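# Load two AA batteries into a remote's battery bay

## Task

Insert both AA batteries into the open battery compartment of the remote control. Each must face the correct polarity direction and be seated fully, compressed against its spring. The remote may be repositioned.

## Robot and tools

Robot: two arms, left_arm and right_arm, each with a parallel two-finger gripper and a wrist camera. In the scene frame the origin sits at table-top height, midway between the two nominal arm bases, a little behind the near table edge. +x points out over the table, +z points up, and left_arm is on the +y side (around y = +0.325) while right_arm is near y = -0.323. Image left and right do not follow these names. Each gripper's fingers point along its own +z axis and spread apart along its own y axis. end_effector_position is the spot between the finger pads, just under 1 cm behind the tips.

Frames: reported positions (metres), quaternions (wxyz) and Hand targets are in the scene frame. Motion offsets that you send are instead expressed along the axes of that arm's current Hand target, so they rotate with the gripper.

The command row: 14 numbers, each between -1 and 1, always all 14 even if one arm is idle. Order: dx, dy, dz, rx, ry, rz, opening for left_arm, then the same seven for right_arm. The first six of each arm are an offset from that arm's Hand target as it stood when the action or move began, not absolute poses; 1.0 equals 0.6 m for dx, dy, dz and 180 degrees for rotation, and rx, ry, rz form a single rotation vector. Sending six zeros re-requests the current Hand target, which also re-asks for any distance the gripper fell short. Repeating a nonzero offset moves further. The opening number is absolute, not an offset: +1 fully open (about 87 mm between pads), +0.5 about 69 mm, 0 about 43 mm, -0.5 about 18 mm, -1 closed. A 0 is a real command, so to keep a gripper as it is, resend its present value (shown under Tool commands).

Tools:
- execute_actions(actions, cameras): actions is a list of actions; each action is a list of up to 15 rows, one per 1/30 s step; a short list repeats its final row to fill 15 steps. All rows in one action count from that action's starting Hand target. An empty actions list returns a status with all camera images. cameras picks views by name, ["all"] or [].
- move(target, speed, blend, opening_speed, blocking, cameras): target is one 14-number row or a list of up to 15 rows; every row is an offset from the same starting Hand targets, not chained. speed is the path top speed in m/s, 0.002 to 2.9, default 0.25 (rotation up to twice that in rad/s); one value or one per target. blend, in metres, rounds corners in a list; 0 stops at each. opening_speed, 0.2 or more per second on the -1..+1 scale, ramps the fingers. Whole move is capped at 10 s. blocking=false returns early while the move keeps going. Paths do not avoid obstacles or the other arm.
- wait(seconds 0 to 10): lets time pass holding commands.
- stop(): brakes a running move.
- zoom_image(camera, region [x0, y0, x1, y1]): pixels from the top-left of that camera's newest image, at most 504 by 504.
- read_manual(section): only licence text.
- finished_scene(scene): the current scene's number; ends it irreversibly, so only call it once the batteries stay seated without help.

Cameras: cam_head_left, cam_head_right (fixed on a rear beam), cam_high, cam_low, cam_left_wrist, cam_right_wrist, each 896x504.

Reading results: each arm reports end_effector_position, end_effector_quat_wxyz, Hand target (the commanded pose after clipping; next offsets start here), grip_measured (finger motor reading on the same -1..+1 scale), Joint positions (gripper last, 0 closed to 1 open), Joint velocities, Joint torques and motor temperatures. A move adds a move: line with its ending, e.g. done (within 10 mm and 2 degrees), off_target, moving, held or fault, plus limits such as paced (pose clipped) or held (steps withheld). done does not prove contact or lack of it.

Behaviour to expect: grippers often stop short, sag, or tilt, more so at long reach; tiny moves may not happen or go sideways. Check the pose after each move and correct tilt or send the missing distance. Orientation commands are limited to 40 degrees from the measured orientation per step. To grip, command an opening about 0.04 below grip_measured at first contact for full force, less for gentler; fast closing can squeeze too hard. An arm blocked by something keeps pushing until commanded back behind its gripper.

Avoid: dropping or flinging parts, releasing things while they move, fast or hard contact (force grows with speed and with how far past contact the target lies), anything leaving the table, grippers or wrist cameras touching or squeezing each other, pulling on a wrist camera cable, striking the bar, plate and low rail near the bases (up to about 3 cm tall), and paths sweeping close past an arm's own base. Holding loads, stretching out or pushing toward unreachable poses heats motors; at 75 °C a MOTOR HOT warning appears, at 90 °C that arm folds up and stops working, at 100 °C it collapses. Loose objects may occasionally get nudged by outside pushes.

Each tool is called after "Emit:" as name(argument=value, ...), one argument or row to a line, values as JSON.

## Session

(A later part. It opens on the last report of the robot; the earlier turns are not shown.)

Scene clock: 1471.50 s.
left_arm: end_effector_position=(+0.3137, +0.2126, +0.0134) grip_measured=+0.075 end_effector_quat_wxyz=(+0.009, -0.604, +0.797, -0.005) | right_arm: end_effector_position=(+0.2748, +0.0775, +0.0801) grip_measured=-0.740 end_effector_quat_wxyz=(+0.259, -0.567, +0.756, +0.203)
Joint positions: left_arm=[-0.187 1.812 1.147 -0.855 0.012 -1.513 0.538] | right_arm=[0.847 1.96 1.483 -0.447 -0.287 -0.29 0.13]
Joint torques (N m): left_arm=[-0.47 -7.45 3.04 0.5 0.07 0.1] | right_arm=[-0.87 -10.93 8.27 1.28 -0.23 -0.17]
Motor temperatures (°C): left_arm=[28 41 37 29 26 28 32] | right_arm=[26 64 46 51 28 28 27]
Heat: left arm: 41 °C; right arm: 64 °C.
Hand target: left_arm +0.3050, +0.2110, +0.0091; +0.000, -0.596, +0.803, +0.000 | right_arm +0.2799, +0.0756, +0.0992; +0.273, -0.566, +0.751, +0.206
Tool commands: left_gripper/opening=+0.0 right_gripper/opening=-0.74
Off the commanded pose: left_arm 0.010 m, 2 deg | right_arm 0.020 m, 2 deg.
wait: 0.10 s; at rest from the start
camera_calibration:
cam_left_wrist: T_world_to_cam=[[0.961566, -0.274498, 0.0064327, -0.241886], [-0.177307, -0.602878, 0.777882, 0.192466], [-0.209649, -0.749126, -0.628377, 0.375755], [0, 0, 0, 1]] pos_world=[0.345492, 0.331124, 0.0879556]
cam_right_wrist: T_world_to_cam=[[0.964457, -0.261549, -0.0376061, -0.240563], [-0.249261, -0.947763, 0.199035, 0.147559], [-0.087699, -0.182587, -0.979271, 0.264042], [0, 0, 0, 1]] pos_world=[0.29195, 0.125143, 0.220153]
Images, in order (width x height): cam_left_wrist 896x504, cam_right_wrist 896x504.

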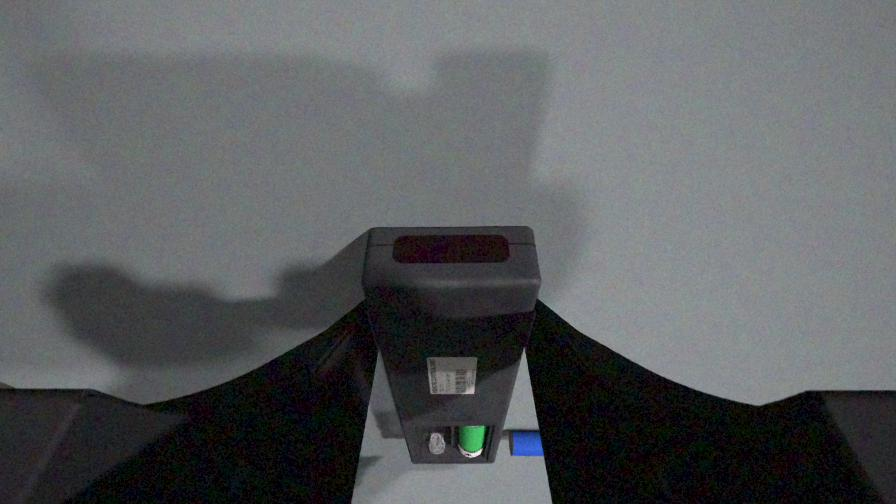

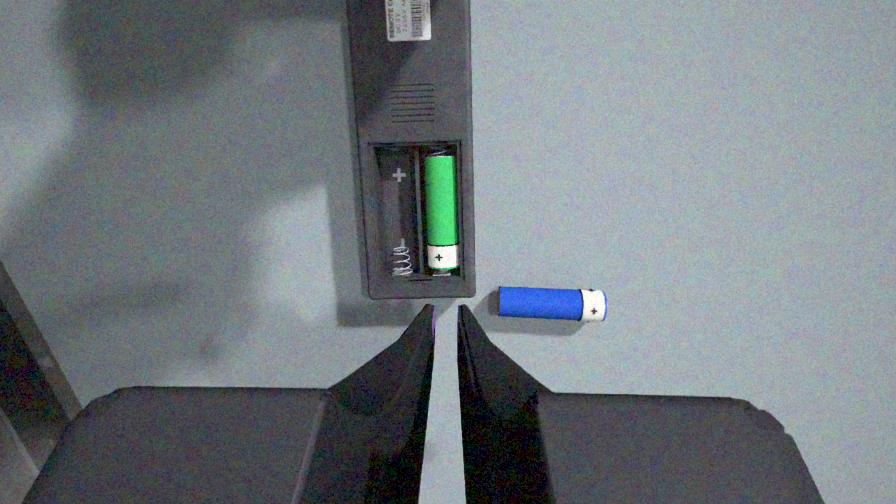

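Emit:
move(
  target=[
    [0,0,0,0,0,0,0.45,0,0,0,0,0,0,-0.74],
    [0,0,-0.1,0,0,0,0.45,0,0,-0.03,0,0,0,-0.74],
    [-0.0434,-0.0123,-0.1,0,0,-0.007,0.45,0,0,-0.03,0,0,0,-0.74],
  ],
  speed=0.15,
  cameras=["cam_left_wrist", "cam_right_wrist"],
)

Scene clock: 1558.90 s.
left_arm: end_effector_position=(+0.3154, +0.2337, +0.0600) grip_measured=+0.450 end_effector_quat_wxyz=(-0.002, -0.608, +0.794, +0.008) | right_arm: end_effector_position=(+0.2743, +0.0689, +0.0939) grip_measured=-0.740 end_effector_quat_wxyz=(+0.261, -0.567, +0.756, +0.200)
Joint positions: left_arm=[-0.118 1.771 1.29 -1.074 0.014 -1.454 0.725] | right_arm=[0.837 1.92 1.483 -0.487 -0.287 -0.301 0.13]
Joint torques (N m): left_arm=[0.77 -7.76 7.53 0.16 0.03 0.1] | right_arm=[-1.03 -11.33 7.3 1.29 -0.33 -0.18]
Motor temperatures (°C): left_arm=[28 41 37 29 26 28 32] | right_arm=[26 67 46 48 28 28 26]
Heat: left arm: 41 °C; right arm: 67 °C.
Hand target: left_arm +0.3197, +0.2339, +0.0690; +0.000, -0.605, +0.796, +0.000 | right_arm +0.2767, +0.0645, +0.1130; +0.273, -0.566, +0.751, +0.206
Off the commanded pose: left_arm 0.010 m, 1 deg | right_arm 0.020 m, 2 deg.
move: off_target (right_arm)
camera_calibration:
cam_left_wrist: T_world_to_cam=[[0.963975, -0.264572, -0.0274411, -0.238994], [-0.145227, -0.609938, 0.779028, 0.160691], [-0.222846, -0.746978, -0.626389, 0.424698], [0, 0, 0, 1]] pos_world=[0.348363, 0.352021, 0.134285]
cam_right_wrist: T_world_to_cam=[[0.964052, -0.263913, -0.0308811, -0.24215], [-0.252803, -0.946783, 0.199228, 0.137378], [-0.0818163, -0.184259, -0.979467, 0.274536], [0, 0, 0, 1]] pos_world=[0.290636, 0.116747, 0.234052]
Images, in order (width x height): cam_left_wrist 896x504, cam_right_wrist 896x504.

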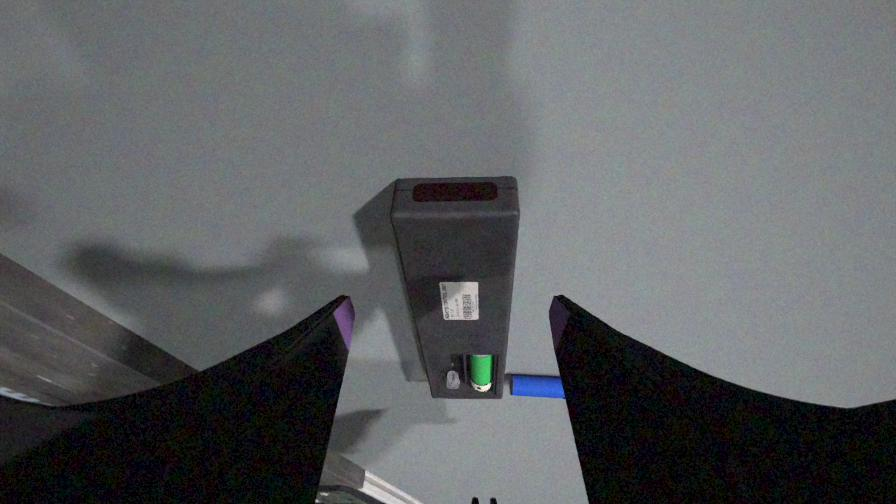

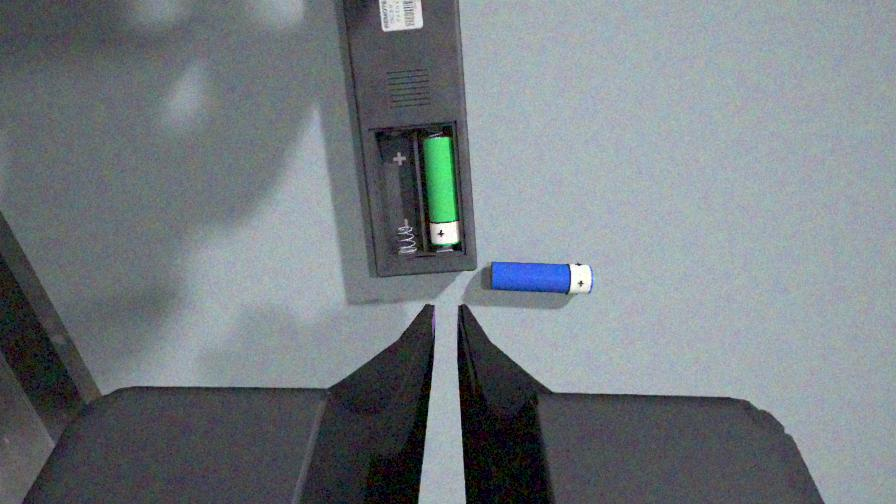

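Emit:
move(
  target=[
    [0,0,0.093,0,0,0,0.45,0,0,-0.06,0,0,0,-0.74],
    [0,0,0.093,0,0,0,0.0,0,0,-0.06,0,0,0,-0.74],
  ],
  speed=0.1,
  opening_speed=0.6,
  cameras=["cam_left_wrist", "cam_right_wrist"],
)

Scene clock: 1575.33 s.
left_arm: end_effector_position=(+0.3183, +0.2342, +0.0158) grip_measured=+0.097 end_effector_quat_wxyz=(+0.002, -0.608, +0.794, +0.004) | right_arm: end_effector_position=(+0.2716, +0.0479, +0.1259) grip_measured=-0.740 end_effector_quat_wxyz=(+0.267, -0.565, +0.755, +0.197)
Joint positions: left_arm=[-0.118 1.829 1.178 -0.892 0.014 -1.454 0.549] | right_arm=[0.807 1.826 1.483 -0.578 -0.295 -0.324 0.13]
Joint torques (N m): left_arm=[0.31 -6.83 4.77 0.6 0.07 0.06] | right_arm=[-0.94 -10.45 6.72 1.27 -0.45 -0.18]
Motor temperatures (°C): left_arm=[28 40 40 29 26 28 32] | right_arm=[26 66 46 48 28 28 26]
Heat: left arm: 40 °C; right arm: 66 °C.
Hand target: left_arm +0.3196, +0.2339, +0.0132; +0.000, -0.605, +0.796, +0.000 | right_arm +0.2703, +0.0422, +0.1406; +0.273, -0.566, +0.751, +0.206
Off the commanded pose: left_arm 0.003 m, 1 deg | right_arm 0.016 m, 1 deg.
move: off_target (right_arm)
camera_calibration:
cam_left_wrist: T_world_to_cam=[[0.964054, -0.265233, -0.0158323, -0.242898], [-0.154644, -0.608551, 0.7783, 0.198665], [-0.216065, -0.747875, -0.627693, 0.396118], [0, 0, 0, 1]] pos_world=[0.350476, 0.35272, 0.0901736]
cam_right_wrist: T_world_to_cam=[[0.962936, -0.268938, -0.0206374, -0.244877], [-0.260067, -0.946018, 0.193431, 0.113122], [-0.0715442, -0.180894, -0.980897, 0.29899], [0, 0, 0, 1]] pos_world=[0.286611, 0.0952443, 0.266343]
Images, in order (width x height): cam_left_wrist 896x504, cam_right_wrist 896x504.

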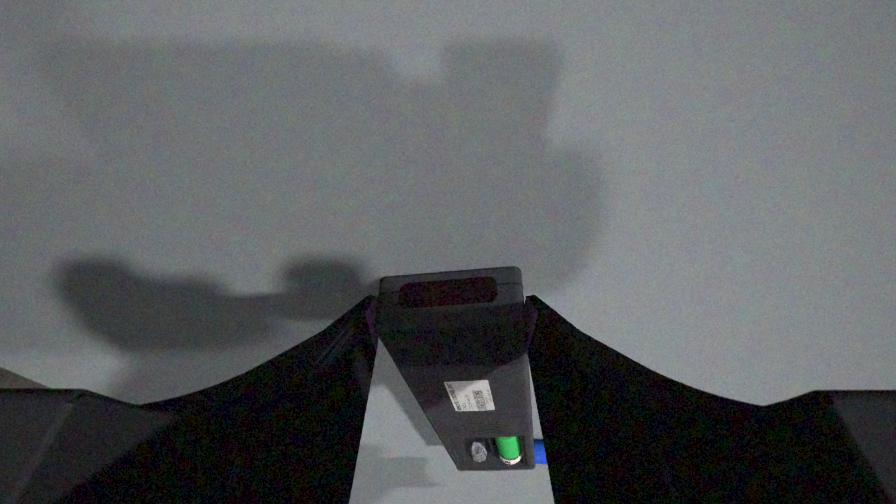

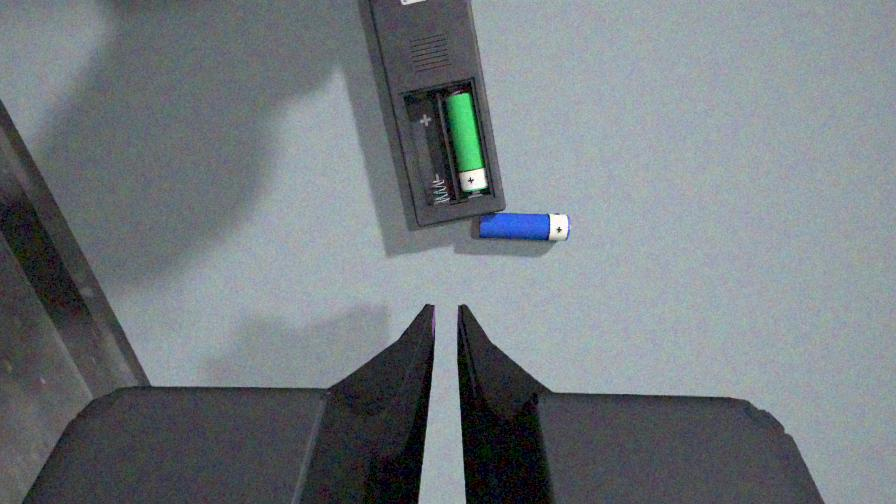

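Emit:
move(
  target=[
    [0,0,0,0,0,0,0.45,0,0,0,0,0,0,-0.74],
    [0.0133,0,-0.08,0,0,0,0.45,0,0,0,0,0,0,-0.74],
  ],
  speed=0.12,
  opening_speed=0.6,
  cameras=["cam_left_wrist", "cam_right_wrist"],
)

Scene clock: 1590.27 s.
left_arm: end_effector_position=(+0.3092, +0.2297, +0.0394) grip_measured=+0.450 end_effector_quat_wxyz=(-0.017, -0.601, +0.799, +0.024) | right_arm: end_effector_position=(+0.2716, +0.0479, +0.1259) grip_measured=-0.740 end_effector_quat_wxyz=(+0.267, -0.565, +0.755, +0.197)
Joint positions: left_arm=[-0.135 1.817 1.261 -1.042 0.014 -1.454 0.725] | right_arm=[0.807 1.826 1.483 -0.578 -0.295 -0.324 0.13]
Joint torques (N m): left_arm=[-0.08 -11.41 7.39 0.08 0.06 -0.11] | right_arm=[-0.98 -10.48 6.74 1.28 -0.44 -0.17]
Motor temperatures (°C): left_arm=[28 40 39 29 26 28 32] | right_arm=[26 64 45 47 28 28 26]
Heat: left arm: 40 °C; right arm: 64 °C.
Hand target: left_arm +0.3176, +0.2262, +0.0612; +0.000, -0.605, +0.796, +0.000 | right_arm +0.2703, +0.0422, +0.1406; +0.273, -0.566, +0.751, +0.206
Off the commanded pose: left_arm 0.024 m, 3 deg | right_arm 0.016 m, 1 deg.
move: off_target (left_arm, right_arm)
camera_calibration:
cam_left_wrist: T_world_to_cam=[[0.957423, -0.27997, -0.070405, -0.227399], [-0.121696, -0.612567, 0.780994, 0.166736], [-0.261783, -0.739174, -0.620557, 0.41746], [0, 0, 0, 1]] pos_world=[0.347293, 0.347048, 0.112828]
cam_right_wrist: T_world_to_cam=[[0.962936, -0.268938, -0.0206374, -0.244877], [-0.260067, -0.946018, 0.193431, 0.113122], [-0.0715442, -0.180894, -0.980897, 0.29899], [0, 0, 0, 1]] pos_world=[0.286611, 0.0952443, 0.266343]
Images, in order (width x height): cam_left_wrist 896x504, cam_right_wrist 896x504.

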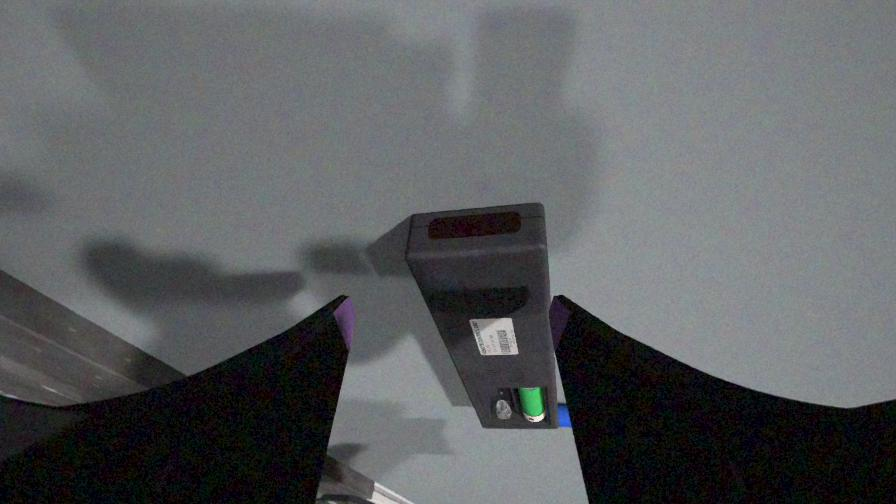

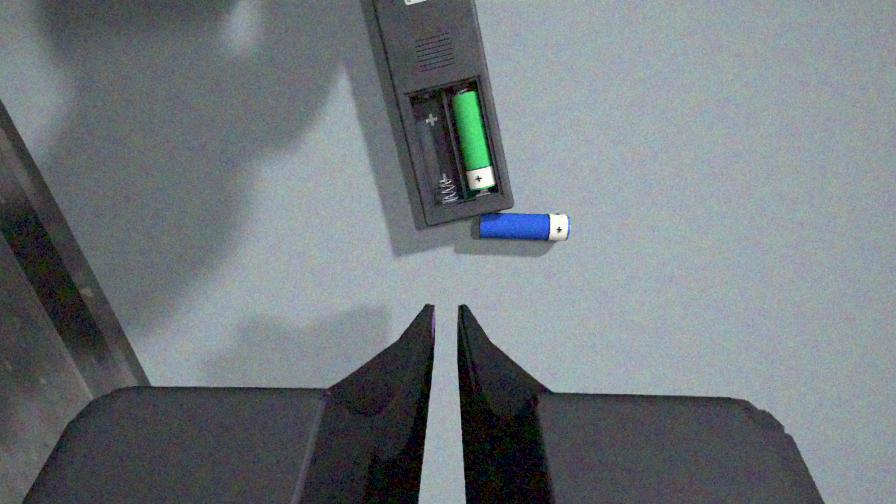

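Emit:
move(
  target=[
    [-0.01,0,-0.0397,0,0,0,0.45,0,0,0,0,0,0,-0.74],
    [0.0108,0.0003,-0.0397,0,0,-0.0639,0.45,0,0,0,0,0,0,-0.74],
  ],
  speed=0.15,
  cameras=["cam_left_wrist", "cam_right_wrist"],
)

Scene clock: 1613.87 s.
left_arm: end_effector_position=(+0.3183, +0.2219, +0.0700) grip_measured=+0.450 end_effector_quat_wxyz=(+0.007, +0.676, -0.737, -0.016) | right_arm: end_effector_position=(+0.2716, +0.0479, +0.1259) grip_measured=-0.740 end_effector_quat_wxyz=(+0.267, -0.565, +0.755, +0.197)
Joint positions: left_arm=[-0.152 1.768 1.328 -1.133 0.014 -1.666 0.725] | right_arm=[0.807 1.826 1.483 -0.578 -0.295 -0.324 0.13]
Joint torques (N m): left_arm=[-0.25 -11.38 4.78 0.18 0.07 -0.18] | right_arm=[-0.94 -10.52 6.69 1.27 -0.45 -0.17]
Motor temperatures (°C): left_arm=[28 45 42 28 26 28 31] | right_arm=[26 63 45 47 28 28 26]
Heat: left arm: 45 °C; right arm: 63 °C.
Hand target: left_arm +0.3157, +0.2200, +0.0851; +0.000, +0.682, -0.732, +0.000 | right_arm +0.2703, +0.0422, +0.1406; +0.273, -0.566, +0.751, +0.206
Off the commanded pose: left_arm 0.015 m, 2 deg | right_arm 0.016 m, 1 deg.
move: off_target (left_arm, right_arm)
camera_calibration:
cam_left_wrist: T_world_to_cam=[[0.995066, -0.0888474, -0.0441644, -0.292298], [-0.021818, -0.630167, 0.776153, 0.111595], [-0.0967902, -0.77136, -0.628996, 0.388264], [0, 0, 0, 1]] pos_world=[0.330871, 0.343844, 0.144693]
cam_right_wrist: T_world_to_cam=[[0.962936, -0.268938, -0.0206374, -0.244877], [-0.260067, -0.946018, 0.193431, 0.113122], [-0.0715442, -0.180894, -0.980897, 0.29899], [0, 0, 0, 1]] pos_world=[0.286611, 0.0952443, 0.266343]
Images, in order (width x height): cam_left_wrist 896x504, cam_right_wrist 896x504.

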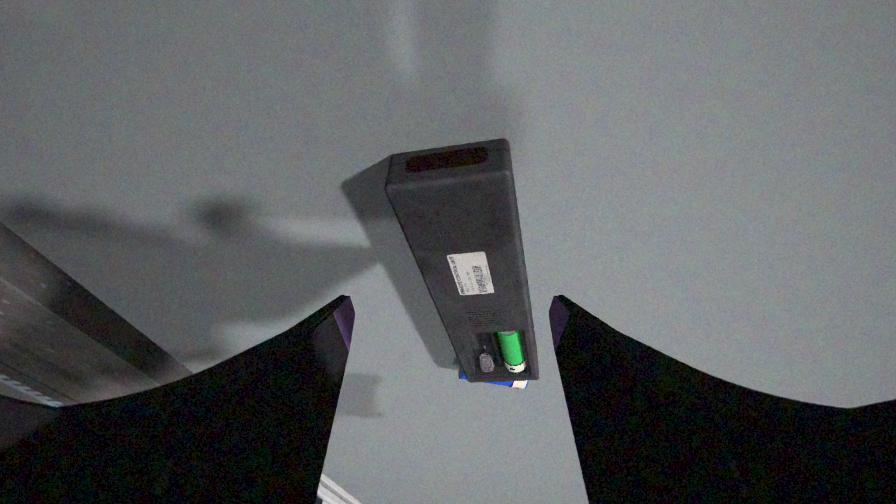

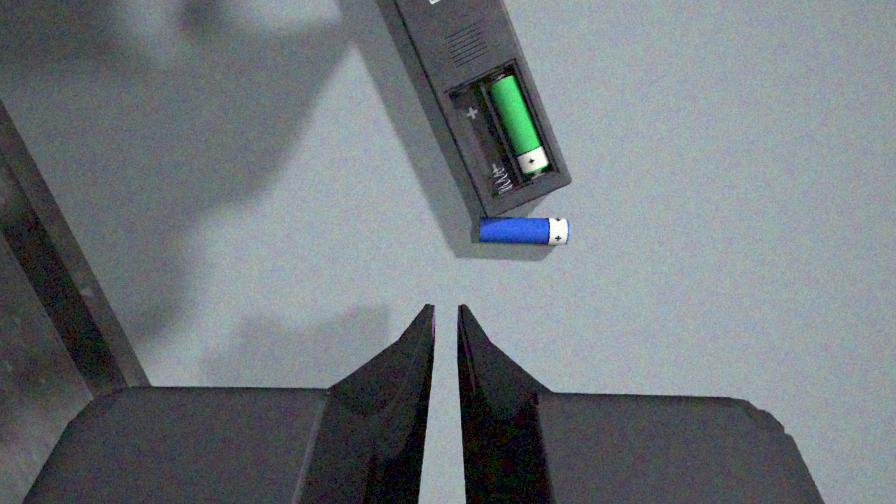

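Emit:
move(
  target=[
    [0.0147,-0.0048,0,0,0,-0.0583,0.45,0,0,0,0,0,0,-0.74],
    [0.0147,-0.0048,0.12,0,0,-0.0583,0.45,0,0,0,0,0,0,-0.74],
  ],
  speed=0.12,
  cameras=["cam_left_wrist", "cam_right_wrist"],
)

Scene clock: 1634.50 s.
left_arm: end_effector_position=(+0.3163, +0.2121, +0.0156) grip_measured=+0.450 end_effector_quat_wxyz=(-0.002, +0.740, -0.673, -0.002) | right_arm: end_effector_position=(+0.2716, +0.0479, +0.1259) grip_measured=-0.740 end_effector_quat_wxyz=(+0.267, -0.565, +0.755, +0.197)
Joint positions: left_arm=[-0.192 1.781 1.117 -0.874 0.014 -1.887 0.725] | right_arm=[0.807 1.826 1.483 -0.578 -0.295 -0.324 0.13]
Joint torques (N m): left_arm=[-0.03 -6.42 4.78 0.53 0.05 -0.16] | right_arm=[-0.98 -10.51 6.72 1.27 -0.44 -0.17]
Motor temperatures (°C): left_arm=[28 51 40 28 26 28 31] | right_arm=[26 63 45 46 28 28 26]
Heat: left arm: 51 °C; right arm: 63 °C.
Hand target: left_arm +0.3178, +0.2110, +0.0131; +0.000, +0.746, -0.666, +0.000 | right_arm +0.2703, +0.0422, +0.1406; +0.273, -0.566, +0.751, +0.206
Off the commanded pose: left_arm 0.003 m, 1 deg | right_arm 0.016 m, 1 deg.
move: off_target (right_arm)
camera_calibration:
cam_left_wrist: T_world_to_cam=[[0.995758, 0.0913932, -0.0106004, -0.332591], [0.0654141, -0.622226, 0.780099, 0.118213], [0.0646999, -0.777484, -0.625566, 0.296399], [0, 0, 0, 1]] pos_world=[0.304271, 0.334397, 0.0896736]
cam_right_wrist: T_world_to_cam=[[0.962936, -0.268938, -0.0206374, -0.244877], [-0.260067, -0.946018, 0.193431, 0.113122], [-0.0715442, -0.180894, -0.980897, 0.29899], [0, 0, 0, 1]] pos_world=[0.286611, 0.0952443, 0.266343]
Images, in order (width x height): cam_left_wrist 896x504, cam_right_wrist 896x504.

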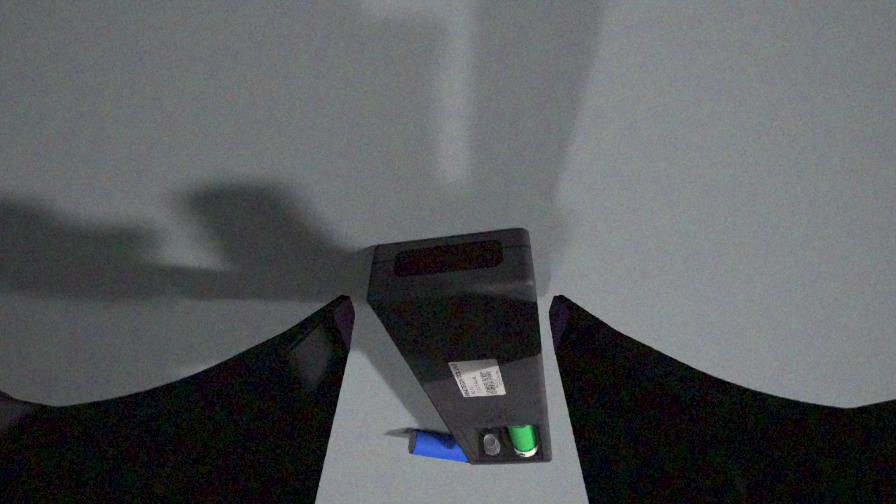

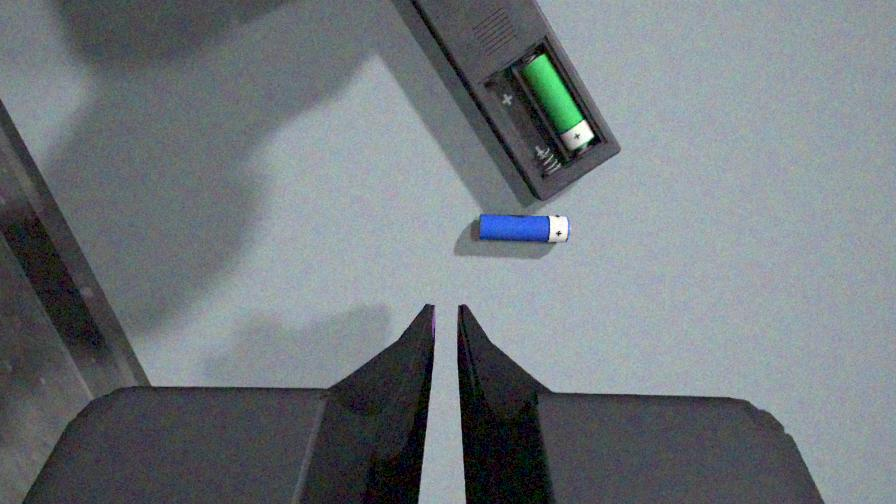

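Emit:
move(
  target=[0,0,0,0,0,0,0.0,0,0,0,0,0,0,-0.74],
  opening_speed=0.4,
  cameras=["cam_left_wrist", "cam_right_wrist"],
)

Scene clock: 1659.90 s.
left_arm: end_effector_position=(+0.3179, +0.2117, +0.0157) grip_measured=+0.117 end_effector_quat_wxyz=(-0.004, +0.741, -0.671, +0.001) | right_arm: end_effector_position=(+0.2716, +0.0479, +0.1259) grip_measured=-0.740 end_effector_quat_wxyz=(+0.267, -0.565, +0.755, +0.197)
Joint positions: left_arm=[-0.192 1.781 1.117 -0.868 0.014 -1.891 0.558] | right_arm=[0.807 1.826 1.483 -0.578 -0.295 -0.324 0.13]
Joint torques (N m): left_arm=[-0.03 -6.41 4.62 0.44 0.04 -0.13] | right_arm=[-0.98 -10.5 6.75 1.28 -0.45 -0.18]
Motor temperatures (°C): left_arm=[28 44 39 29 26 28 31] | right_arm=[26 63 44 46 29 28 26]
Heat: left arm: 44 °C; right arm: 63 °C.
Hand target: left_arm +0.3178, +0.2110, +0.0131; +0.000, +0.746, -0.666, +0.000 | right_arm +0.2703, +0.0422, +0.1406; +0.273, -0.566, +0.751, +0.206
Off the commanded pose: left_arm 0.003 m, 1 deg | right_arm 0.016 m, 1 deg.
move: off_target (right_arm)
camera_calibration:
cam_left_wrist: T_world_to_cam=[[0.995423, 0.0954457, -0.00483219, -0.335053], [0.0633296, -0.620922, 0.78131, 0.11821], [0.0715723, -0.77804, -0.624124, 0.294091], [0, 0, 0, 1]] pos_world=[0.304984, 0.334193, 0.0895719]
cam_right_wrist: T_world_to_cam=[[0.962936, -0.268938, -0.0206374, -0.244877], [-0.260067, -0.946018, 0.193431, 0.113122], [-0.0715442, -0.180894, -0.980897, 0.29899], [0, 0, 0, 1]] pos_world=[0.286611, 0.0952443, 0.266343]
Images, in order (width x height): cam_left_wrist 896x504, cam_right_wrist 896x504.

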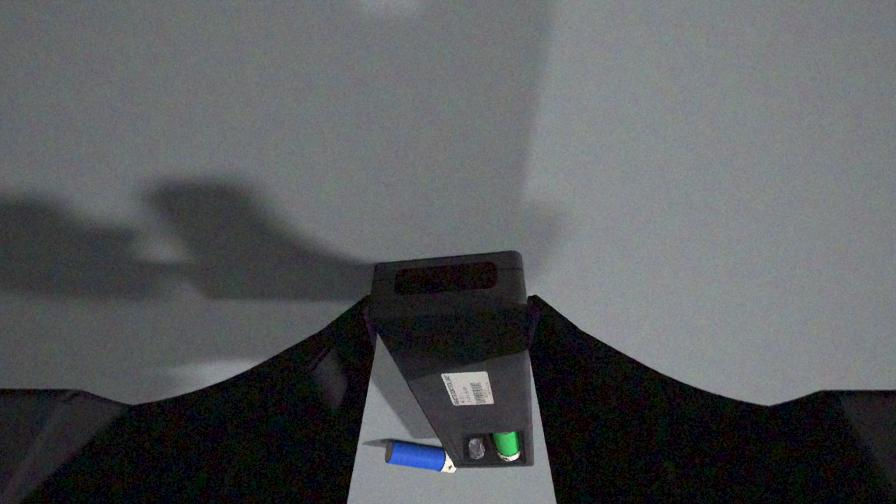

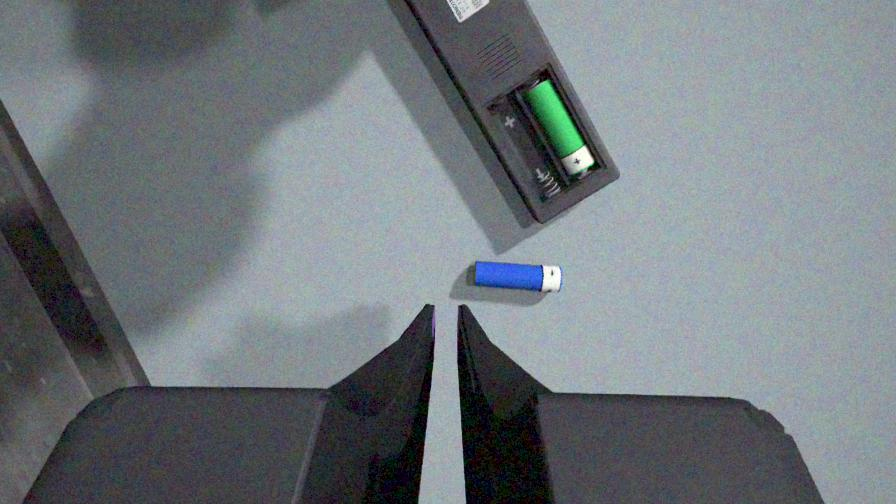

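Emit:
move(
  target=[
    [0,0,0,0,0,0,0.45,0,0,0,0,0,0,-0.74],
    [0,0,-0.12,0,0,0,0.45,0,0,0,0,0,0,-0.74],
    [0.025,-0.0055,-0.12,0,0,-0.0517,0.45,0,0,0,0,0,0,-0.74],
  ],
  speed=0.15,
  cameras=["cam_left_wrist", "cam_right_wrist"],
)

Scene clock: 1683.23 s.
left_arm: end_effector_position=(+0.3177, +0.2001, +0.0671) grip_measured=+0.450 end_effector_quat_wxyz=(+0.006, +0.790, -0.613, -0.019) | right_arm: end_effector_position=(+0.2716, +0.0479, +0.1259) grip_measured=-0.740 end_effector_quat_wxyz=(+0.267, -0.565, +0.755, +0.197)
Joint positions: left_arm=[-0.233 1.742 1.288 -1.124 0.014 -2.083 0.725] | right_arm=[0.807 1.826 1.483 -0.578 -0.295 -0.324 0.13]
Joint torques (N m): left_arm=[-0.14 -9.47 7.6 0.03 0.1 -0.18] | right_arm=[-0.98 -10.51 6.74 1.28 -0.44 -0.17]
Motor temperatures (°C): left_arm=[28 42 39 28 26 28 31] | right_arm=[26 63 44 45 29 28 26]
Heat: left arm: 42 °C; right arm: 63 °C.
Hand target: left_arm +0.3228, +0.1964, +0.0851; +0.000, +0.797, -0.604, +0.000 | right_arm +0.2703, +0.0422, +0.1406; +0.273, -0.566, +0.751, +0.206
Off the commanded pose: left_arm 0.019 m, 3 deg | right_arm 0.016 m, 1 deg.
joint sent to its limit (left arm) — joint 6 (wrist roll), lower limit. The joint targets are off in position, not in orientation.
move: off_target (left_arm, right_arm)
camera_calibration:
cam_left_wrist: T_world_to_cam=[[0.968664, 0.244331, -0.0446246, -0.352089], [0.189631, -0.611504, 0.768182, 0.0296337], [0.160403, -0.752573, -0.638675, 0.284732], [0, 0, 0, 1]] pos_world=[0.289765, 0.318429, 0.143375]
cam_right_wrist: T_world_to_cam=[[0.962936, -0.268938, -0.0206374, -0.244877], [-0.260067, -0.946018, 0.193431, 0.113122], [-0.0715442, -0.180894, -0.980897, 0.29899], [0, 0, 0, 1]] pos_world=[0.286611, 0.0952443, 0.266343]
Images, in order (width x height): cam_left_wrist 896x504, cam_right_wrist 896x504.

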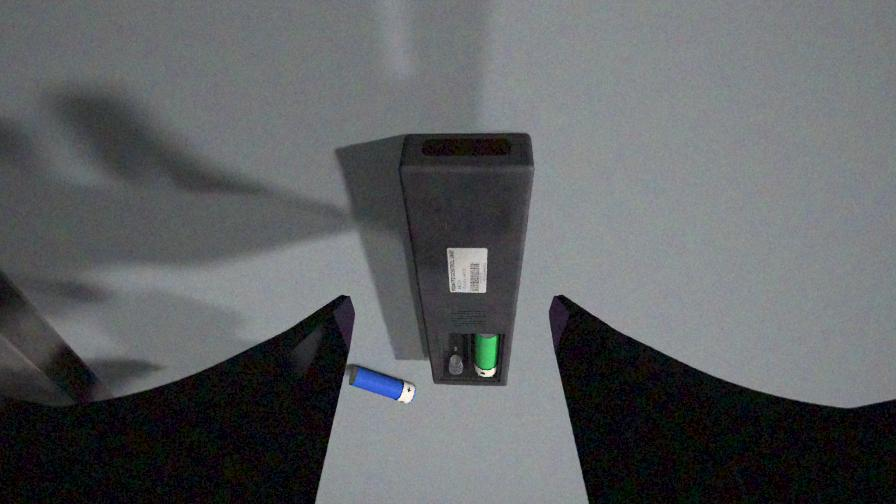

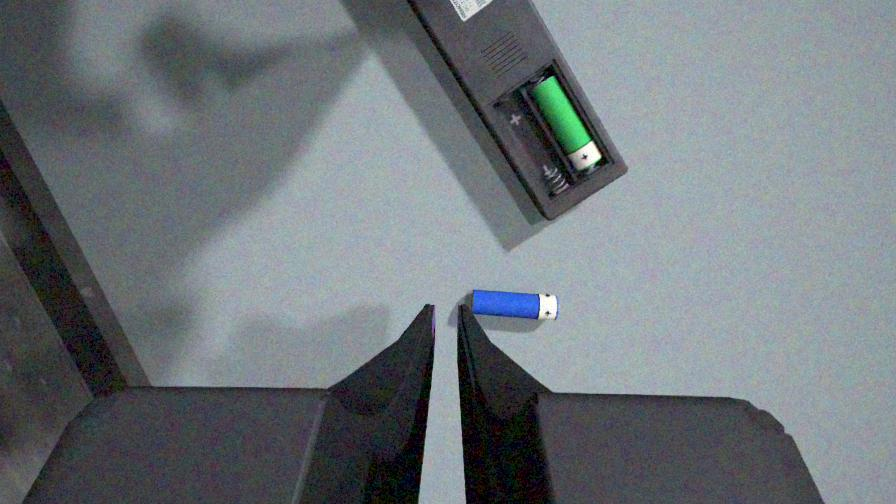

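Emit:
move(
  target=[0.0,-0.002,0.12,0,0,0,0.45,0,0,0,0,0,0,-0.74],
  speed=0.12,
  cameras=["cam_left_wrist", "cam_right_wrist"],
)

Scene clock: 1693.63 s.
left_arm: end_effector_position=(+0.3234, +0.1995, +0.0152) grip_measured=+0.450 end_effector_quat_wxyz=(-0.002, +0.790, -0.613, -0.001) | right_arm: end_effector_position=(+0.2716, +0.0479, +0.1259) grip_measured=-0.740 end_effector_quat_wxyz=(+0.267, -0.565, +0.755, +0.197)
Joint positions: left_arm=[-0.233 1.795 1.134 -0.876 0.014 -2.084 0.725] | right_arm=[0.807 1.826 1.483 -0.578 -0.295 -0.324 0.13]
Joint torques (N m): left_arm=[-0.35 -6.45 4.68 0.47 0.07 -0.16] | right_arm=[-0.95 -10.52 6.75 1.28 -0.45 -0.17]
Motor temperatures (°C): left_arm=[28 44 40 28 26 28 31] | right_arm=[26 63 44 45 29 28 26]
Heat: left arm: 44 °C; right arm: 63 °C.
Hand target: left_arm +0.3240, +0.1968, +0.0131; +0.000, +0.797, -0.604, +0.000 | right_arm +0.2703, +0.0422, +0.1406; +0.273, -0.566, +0.751, +0.206
Off the commanded pose: left_arm 0.004 m, 1 deg | right_arm 0.016 m, 1 deg.
joint sent to its limit (left arm) — joint 6 (wrist roll), lower limit. The joint targets are off in position, not in orientation.
move: off_target (right_arm)
camera_calibration:
cam_left_wrist: T_world_to_cam=[[0.969705, 0.244075, -0.00996974, -0.36065], [0.159936, -0.603516, 0.781146, 0.0759701], [0.184641, -0.759075, -0.624269, 0.243508], [0, 0, 0, 1]] pos_world=[0.292612, 0.318716, 0.0890755]
cam_right_wrist: T_world_to_cam=[[0.962936, -0.268938, -0.0206374, -0.244877], [-0.260067, -0.946018, 0.193431, 0.113122], [-0.0715442, -0.180894, -0.980897, 0.29899], [0, 0, 0, 1]] pos_world=[0.286611, 0.0952443, 0.266343]
Images, in order (width x height): cam_left_wrist 896x504, cam_right_wrist 896x504.

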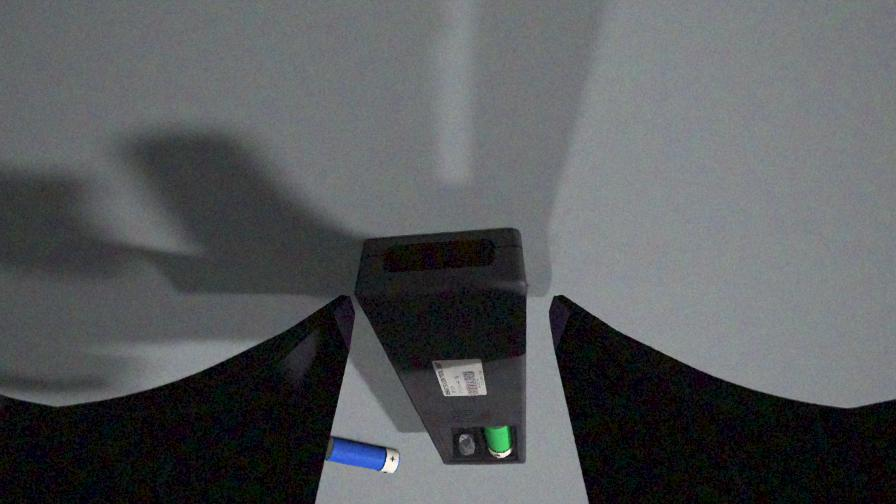

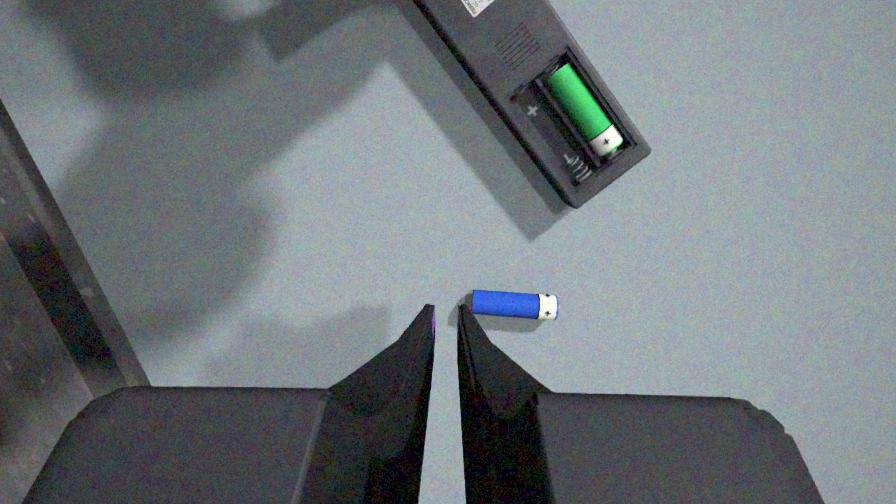

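Emit:
move(
  target=[0.0,-0.055,0.0,0,0,0,0.45,0,0,0,0,0,0,-0.74],
  speed=0.06,
  cameras=["cam_left_wrist", "cam_right_wrist"],
)

Scene clock: 1714.10 s.
left_arm: end_effector_position=(+0.3514, +0.2029, +0.0104) grip_measured=+0.450 end_effector_quat_wxyz=(-0.003, +0.798, -0.603, +0.002) | right_arm: end_effector_position=(+0.2716, +0.0479, +0.1259) grip_measured=-0.740 end_effector_quat_wxyz=(+0.267, -0.565, +0.755, +0.197)
Joint positions: left_arm=[-0.204 1.886 1.233 -0.879 0.015 -2.08 0.725] | right_arm=[0.807 1.826 1.483 -0.578 -0.295 -0.324 0.13]
Joint torques (N m): left_arm=[1.21 -6.95 7.27 0.12 0.05 0.1] | right_arm=[-0.96 -10.5 6.75 1.27 -0.45 -0.17]
Motor temperatures (°C): left_arm=[28 41 40 28 26 28 31] | right_arm=[26 63 44 45 29 28 26]
Heat: left arm: 41 °C; right arm: 63 °C.
Hand target: left_arm +0.3558, +0.2057, +0.0130; +0.000, +0.797, -0.604, +0.000 | right_arm +0.2703, +0.0422, +0.1406; +0.273, -0.566, +0.751, +0.206
Off the commanded pose: left_arm 0.006 m, 0 deg | right_arm 0.016 m, 1 deg.
move: off_target (right_arm)
camera_calibration:
cam_left_wrist: T_world_to_cam=[[0.963292, 0.268427, -0.00381941, -0.391444], [0.169902, -0.59858, 0.782838, 0.0727023], [0.207849, -0.754751, -0.622214, 0.228835], [0, 0, 0, 1]] pos_world=[0.31716, 0.321306, 0.0839747]
cam_right_wrist: T_world_to_cam=[[0.962936, -0.268938, -0.0206374, -0.244877], [-0.260067, -0.946018, 0.193431, 0.113122], [-0.0715442, -0.180894, -0.980897, 0.29899], [0, 0, 0, 1]] pos_world=[0.286611, 0.0952443, 0.266343]
Images, in order (width x height): cam_left_wrist 896x504, cam_right_wrist 896x504.

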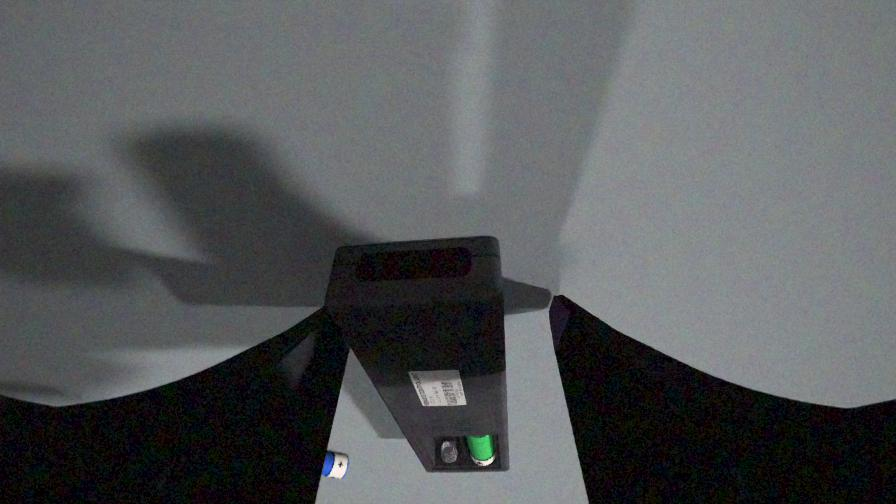

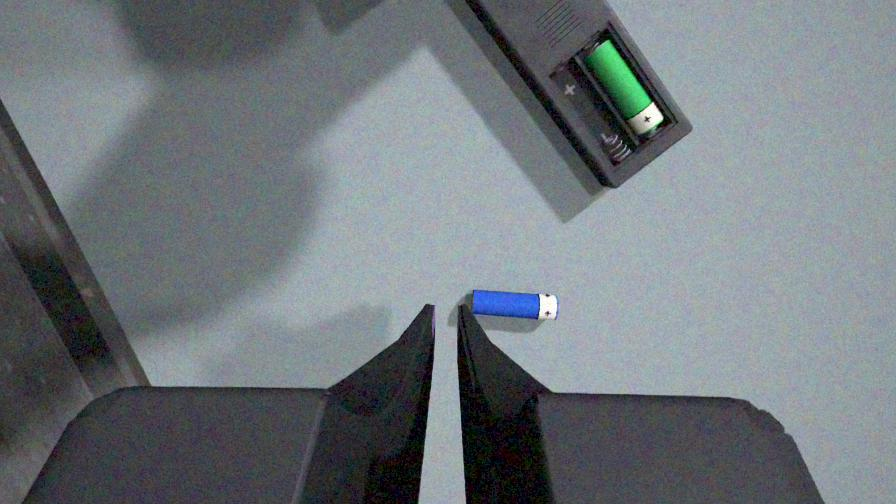

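Emit:
move(
  target=[0.0,0,0.0,0,0,0,0.0,0,0,0,0,0,0,-0.74],
  opening_speed=0.4,
  cameras=["cam_left_wrist", "cam_right_wrist"],
)

Scene clock: 1749.53 s.
left_arm: end_effector_position=(+0.3511, +0.2030, +0.0108) grip_measured=+0.092 end_effector_quat_wxyz=(-0.003, +0.797, -0.604, +0.001) | right_arm: end_effector_position=(+0.2716, +0.0479, +0.1259) grip_measured=-0.740 end_effector_quat_wxyz=(+0.267, -0.565, +0.755, +0.197)
Joint positions: left_arm=[-0.204 1.886 1.235 -0.882 0.015 -2.079 0.546] | right_arm=[0.807 1.826 1.483 -0.578 -0.295 -0.324 0.13]
Joint torques (N m): left_arm=[1.13 -6.9 7.17 0.17 0.03 0.11] | right_arm=[-0.94 -10.47 6.72 1.29 -0.44 -0.17]
Motor temperatures (°C): left_arm=[28 43 43 28 26 28 30] | right_arm=[26 63 44 44 29 28 26]
Heat: left arm: 43 °C; right arm: 63 °C.
Hand target: left_arm +0.3557, +0.2057, +0.0130; +0.000, +0.797, -0.604, +0.000 | right_arm +0.2703, +0.0422, +0.1406; +0.273, -0.566, +0.751, +0.206
Off the commanded pose: left_arm 0.006 m, 0 deg | right_arm 0.016 m, 1 deg.
move: off_target (right_arm)
camera_calibration:
cam_left_wrist: T_world_to_cam=[[0.963478, 0.267732, -0.00548063, -0.391065], [0.170909, -0.599029, 0.782275, 0.0722616], [0.206157, -0.754641, -0.622909, 0.229803], [0, 0, 0, 1]] pos_world=[0.317057, 0.321406, 0.0844746]
cam_right_wrist: T_world_to_cam=[[0.962936, -0.268938, -0.0206374, -0.244877], [-0.260067, -0.946018, 0.193431, 0.113122], [-0.0715442, -0.180894, -0.980897, 0.29899], [0, 0, 0, 1]] pos_world=[0.286611, 0.0952443, 0.266343]
Images, in order (width x height): cam_left_wrist 896x504, cam_right_wrist 896x504.

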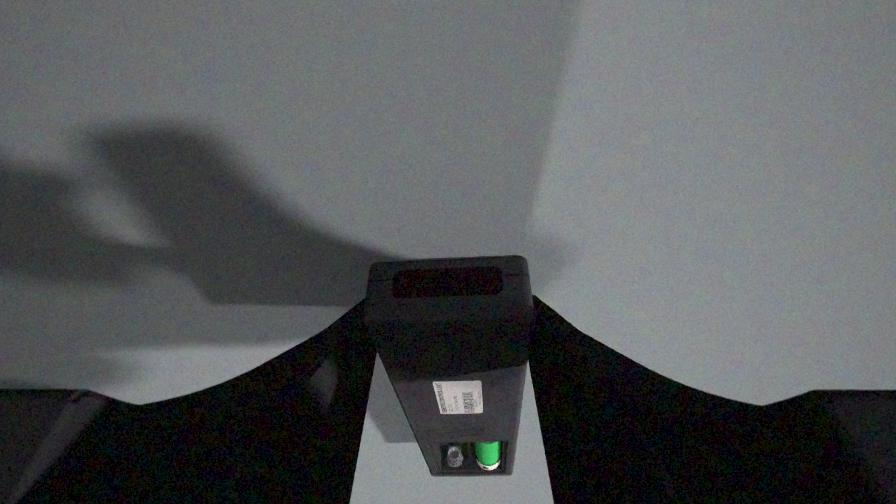

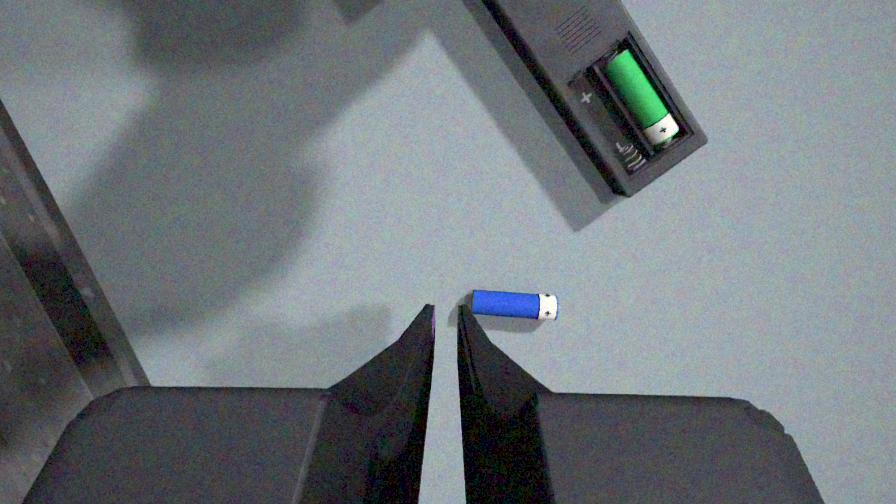

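Emit:
move(
  target=[0,0,0,0,0,0,0.0,0.0470,-0.0893,-0.0162,0.353,-0.0215,0.385,-0.3],
  speed=0.25,
  cameras=["cam_right_wrist","cam_head_right"],
)

Scene clock: 1774.47 s.
left_arm: end_effector_position=(+0.3511, +0.2030, +0.0108) grip_measured=+0.092 end_effector_quat_wxyz=(-0.003, +0.797, -0.604, +0.001) | right_arm: end_effector_position=(+0.3076, +0.0009, +0.1168) grip_measured=-0.300 end_effector_quat_wxyz=(+0.361, +0.148, +0.918, -0.069)
Joint positions: left_arm=[-0.204 1.886 1.235 -0.882 0.015 -2.079 0.546] | right_arm=[0.949 2.065 1.816 -1.098 0.691 1.24 0.35]
Joint torques (N m): left_arm=[1.1 -6.84 7.17 0.16 0.04 0.08] | right_arm=[0.18 -8.83 9.44 0.56 0.79 0.08]
Motor temperatures (°C): left_arm=[28 43 43 28 26 28 31] | right_arm=[26 62 44 44 29 28 26]
Heat: left arm: 43 °C; right arm: 62 °C.
Hand target: left_arm +0.3557, +0.2057, +0.0130; +0.000, +0.797, -0.604, +0.000 | right_arm +0.3141, +0.0006, +0.1300; +0.377, +0.160, +0.910, -0.067
Off the commanded pose: left_arm 0.006 m, 0 deg | right_arm 0.015 m, 3 deg.
move: off_target (right_arm)
camera_calibration:
cam_right_wrist: T_world_to_cam=[[-0.305365, -0.952228, -0.00373328, 0.0964631], [-0.94564, 0.302787, 0.118679, 0.298291], [-0.111879, 0.0397708, -0.992926, 0.297802], [0, 0, 0, 1]] pos_world=[0.34485, -0.0103077, 0.260655]
Images, in order (width x height): cam_head_right 896x504, cam_right_wrist 896x504.

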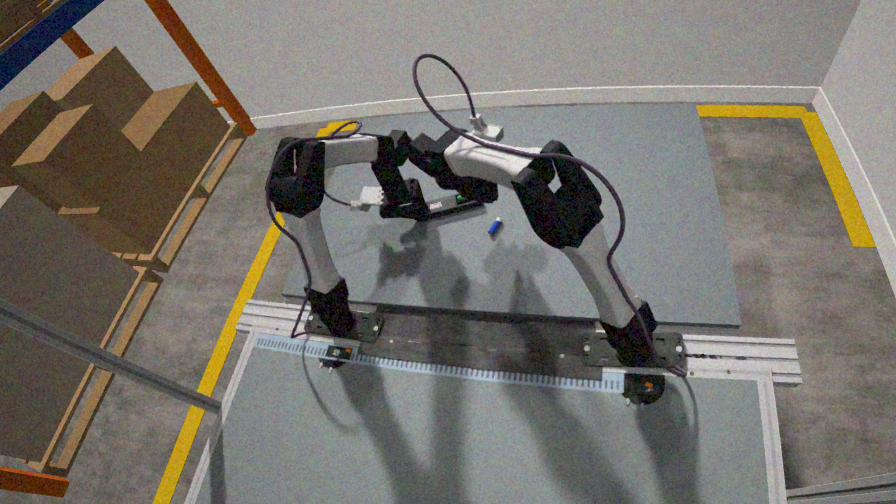

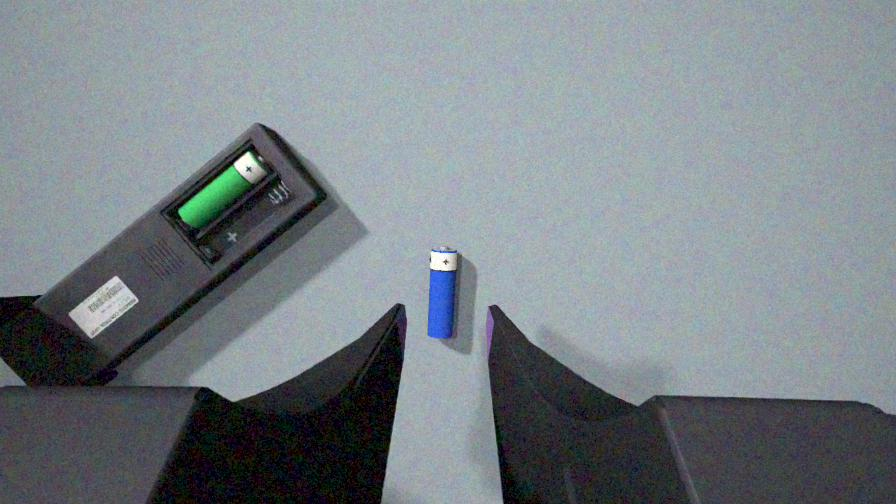

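Emit:
move(
  target=[0,0,0,0,0,0,0.0,0.1144,0.0052,0.1214,0,0,0,-0.3],
  speed=0.12,
  cameras=["cam_right_wrist"],
)

Scene clock: 1793.63 s.
left_arm: end_effector_position=(+0.3511, +0.2030, +0.0108) grip_measured=+0.092 end_effector_quat_wxyz=(-0.003, +0.797, -0.604, +0.001) | right_arm: end_effector_position=(+0.3095, -0.0008, +0.0225) grip_measured=-0.300 end_effector_quat_wxyz=(+0.357, +0.147, +0.919, -0.079)
Joint positions: left_arm=[-0.204 1.886 1.235 -0.882 0.015 -2.079 0.546] | right_arm=[0.952 2.159 1.583 -0.798 0.693 1.249 0.35]
Joint torques (N m): left_arm=[1.24 -6.8 7.21 0.15 0.05 0.1] | right_arm=[0.18 -9.74 5.68 0.99 0.77 0.07]
Motor temperatures (°C): left_arm=[28 43 43 28 26 28 31] | right_arm=[26 61 44 43 29 29 26]
Heat: left arm: 43 °C; right arm: 61 °C.
Hand target: left_arm +0.3557, +0.2057, +0.0130; +0.000, +0.797, -0.604, +0.000 | right_arm +0.3181, +0.0025, +0.0299; +0.377, +0.160, +0.910, -0.067
Off the commanded pose: left_arm 0.006 m, 0 deg | right_arm 0.012 m, 3 deg.
move: off_target (right_arm)
camera_calibration:
cam_right_wrist: T_world_to_cam=[[-0.310462, -0.95044, 0.016659, 0.0961345], [-0.942672, 0.310086, 0.123352, 0.310727], [-0.122405, 0.0225921, -0.992223, 0.2076], [0, 0, 0, 1]] pos_world=[0.348171, -0.00967239, 0.166055]
Images, in order (width x height): cam_right_wrist 896x504.

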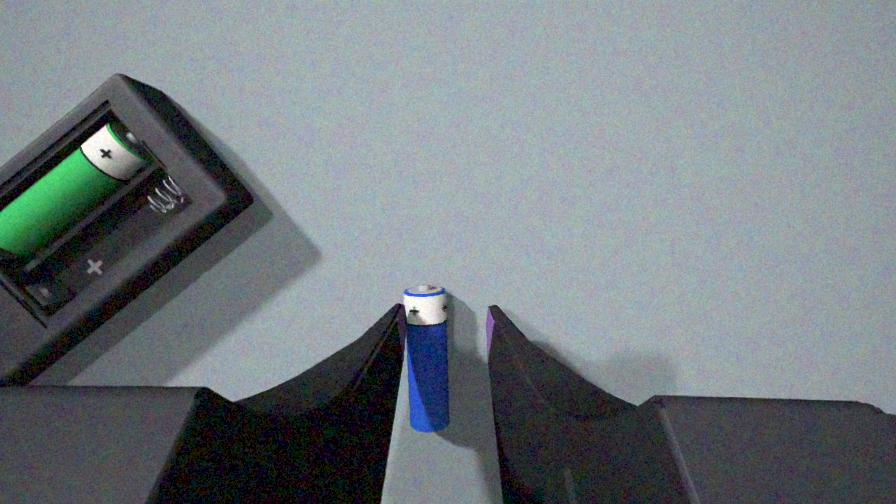

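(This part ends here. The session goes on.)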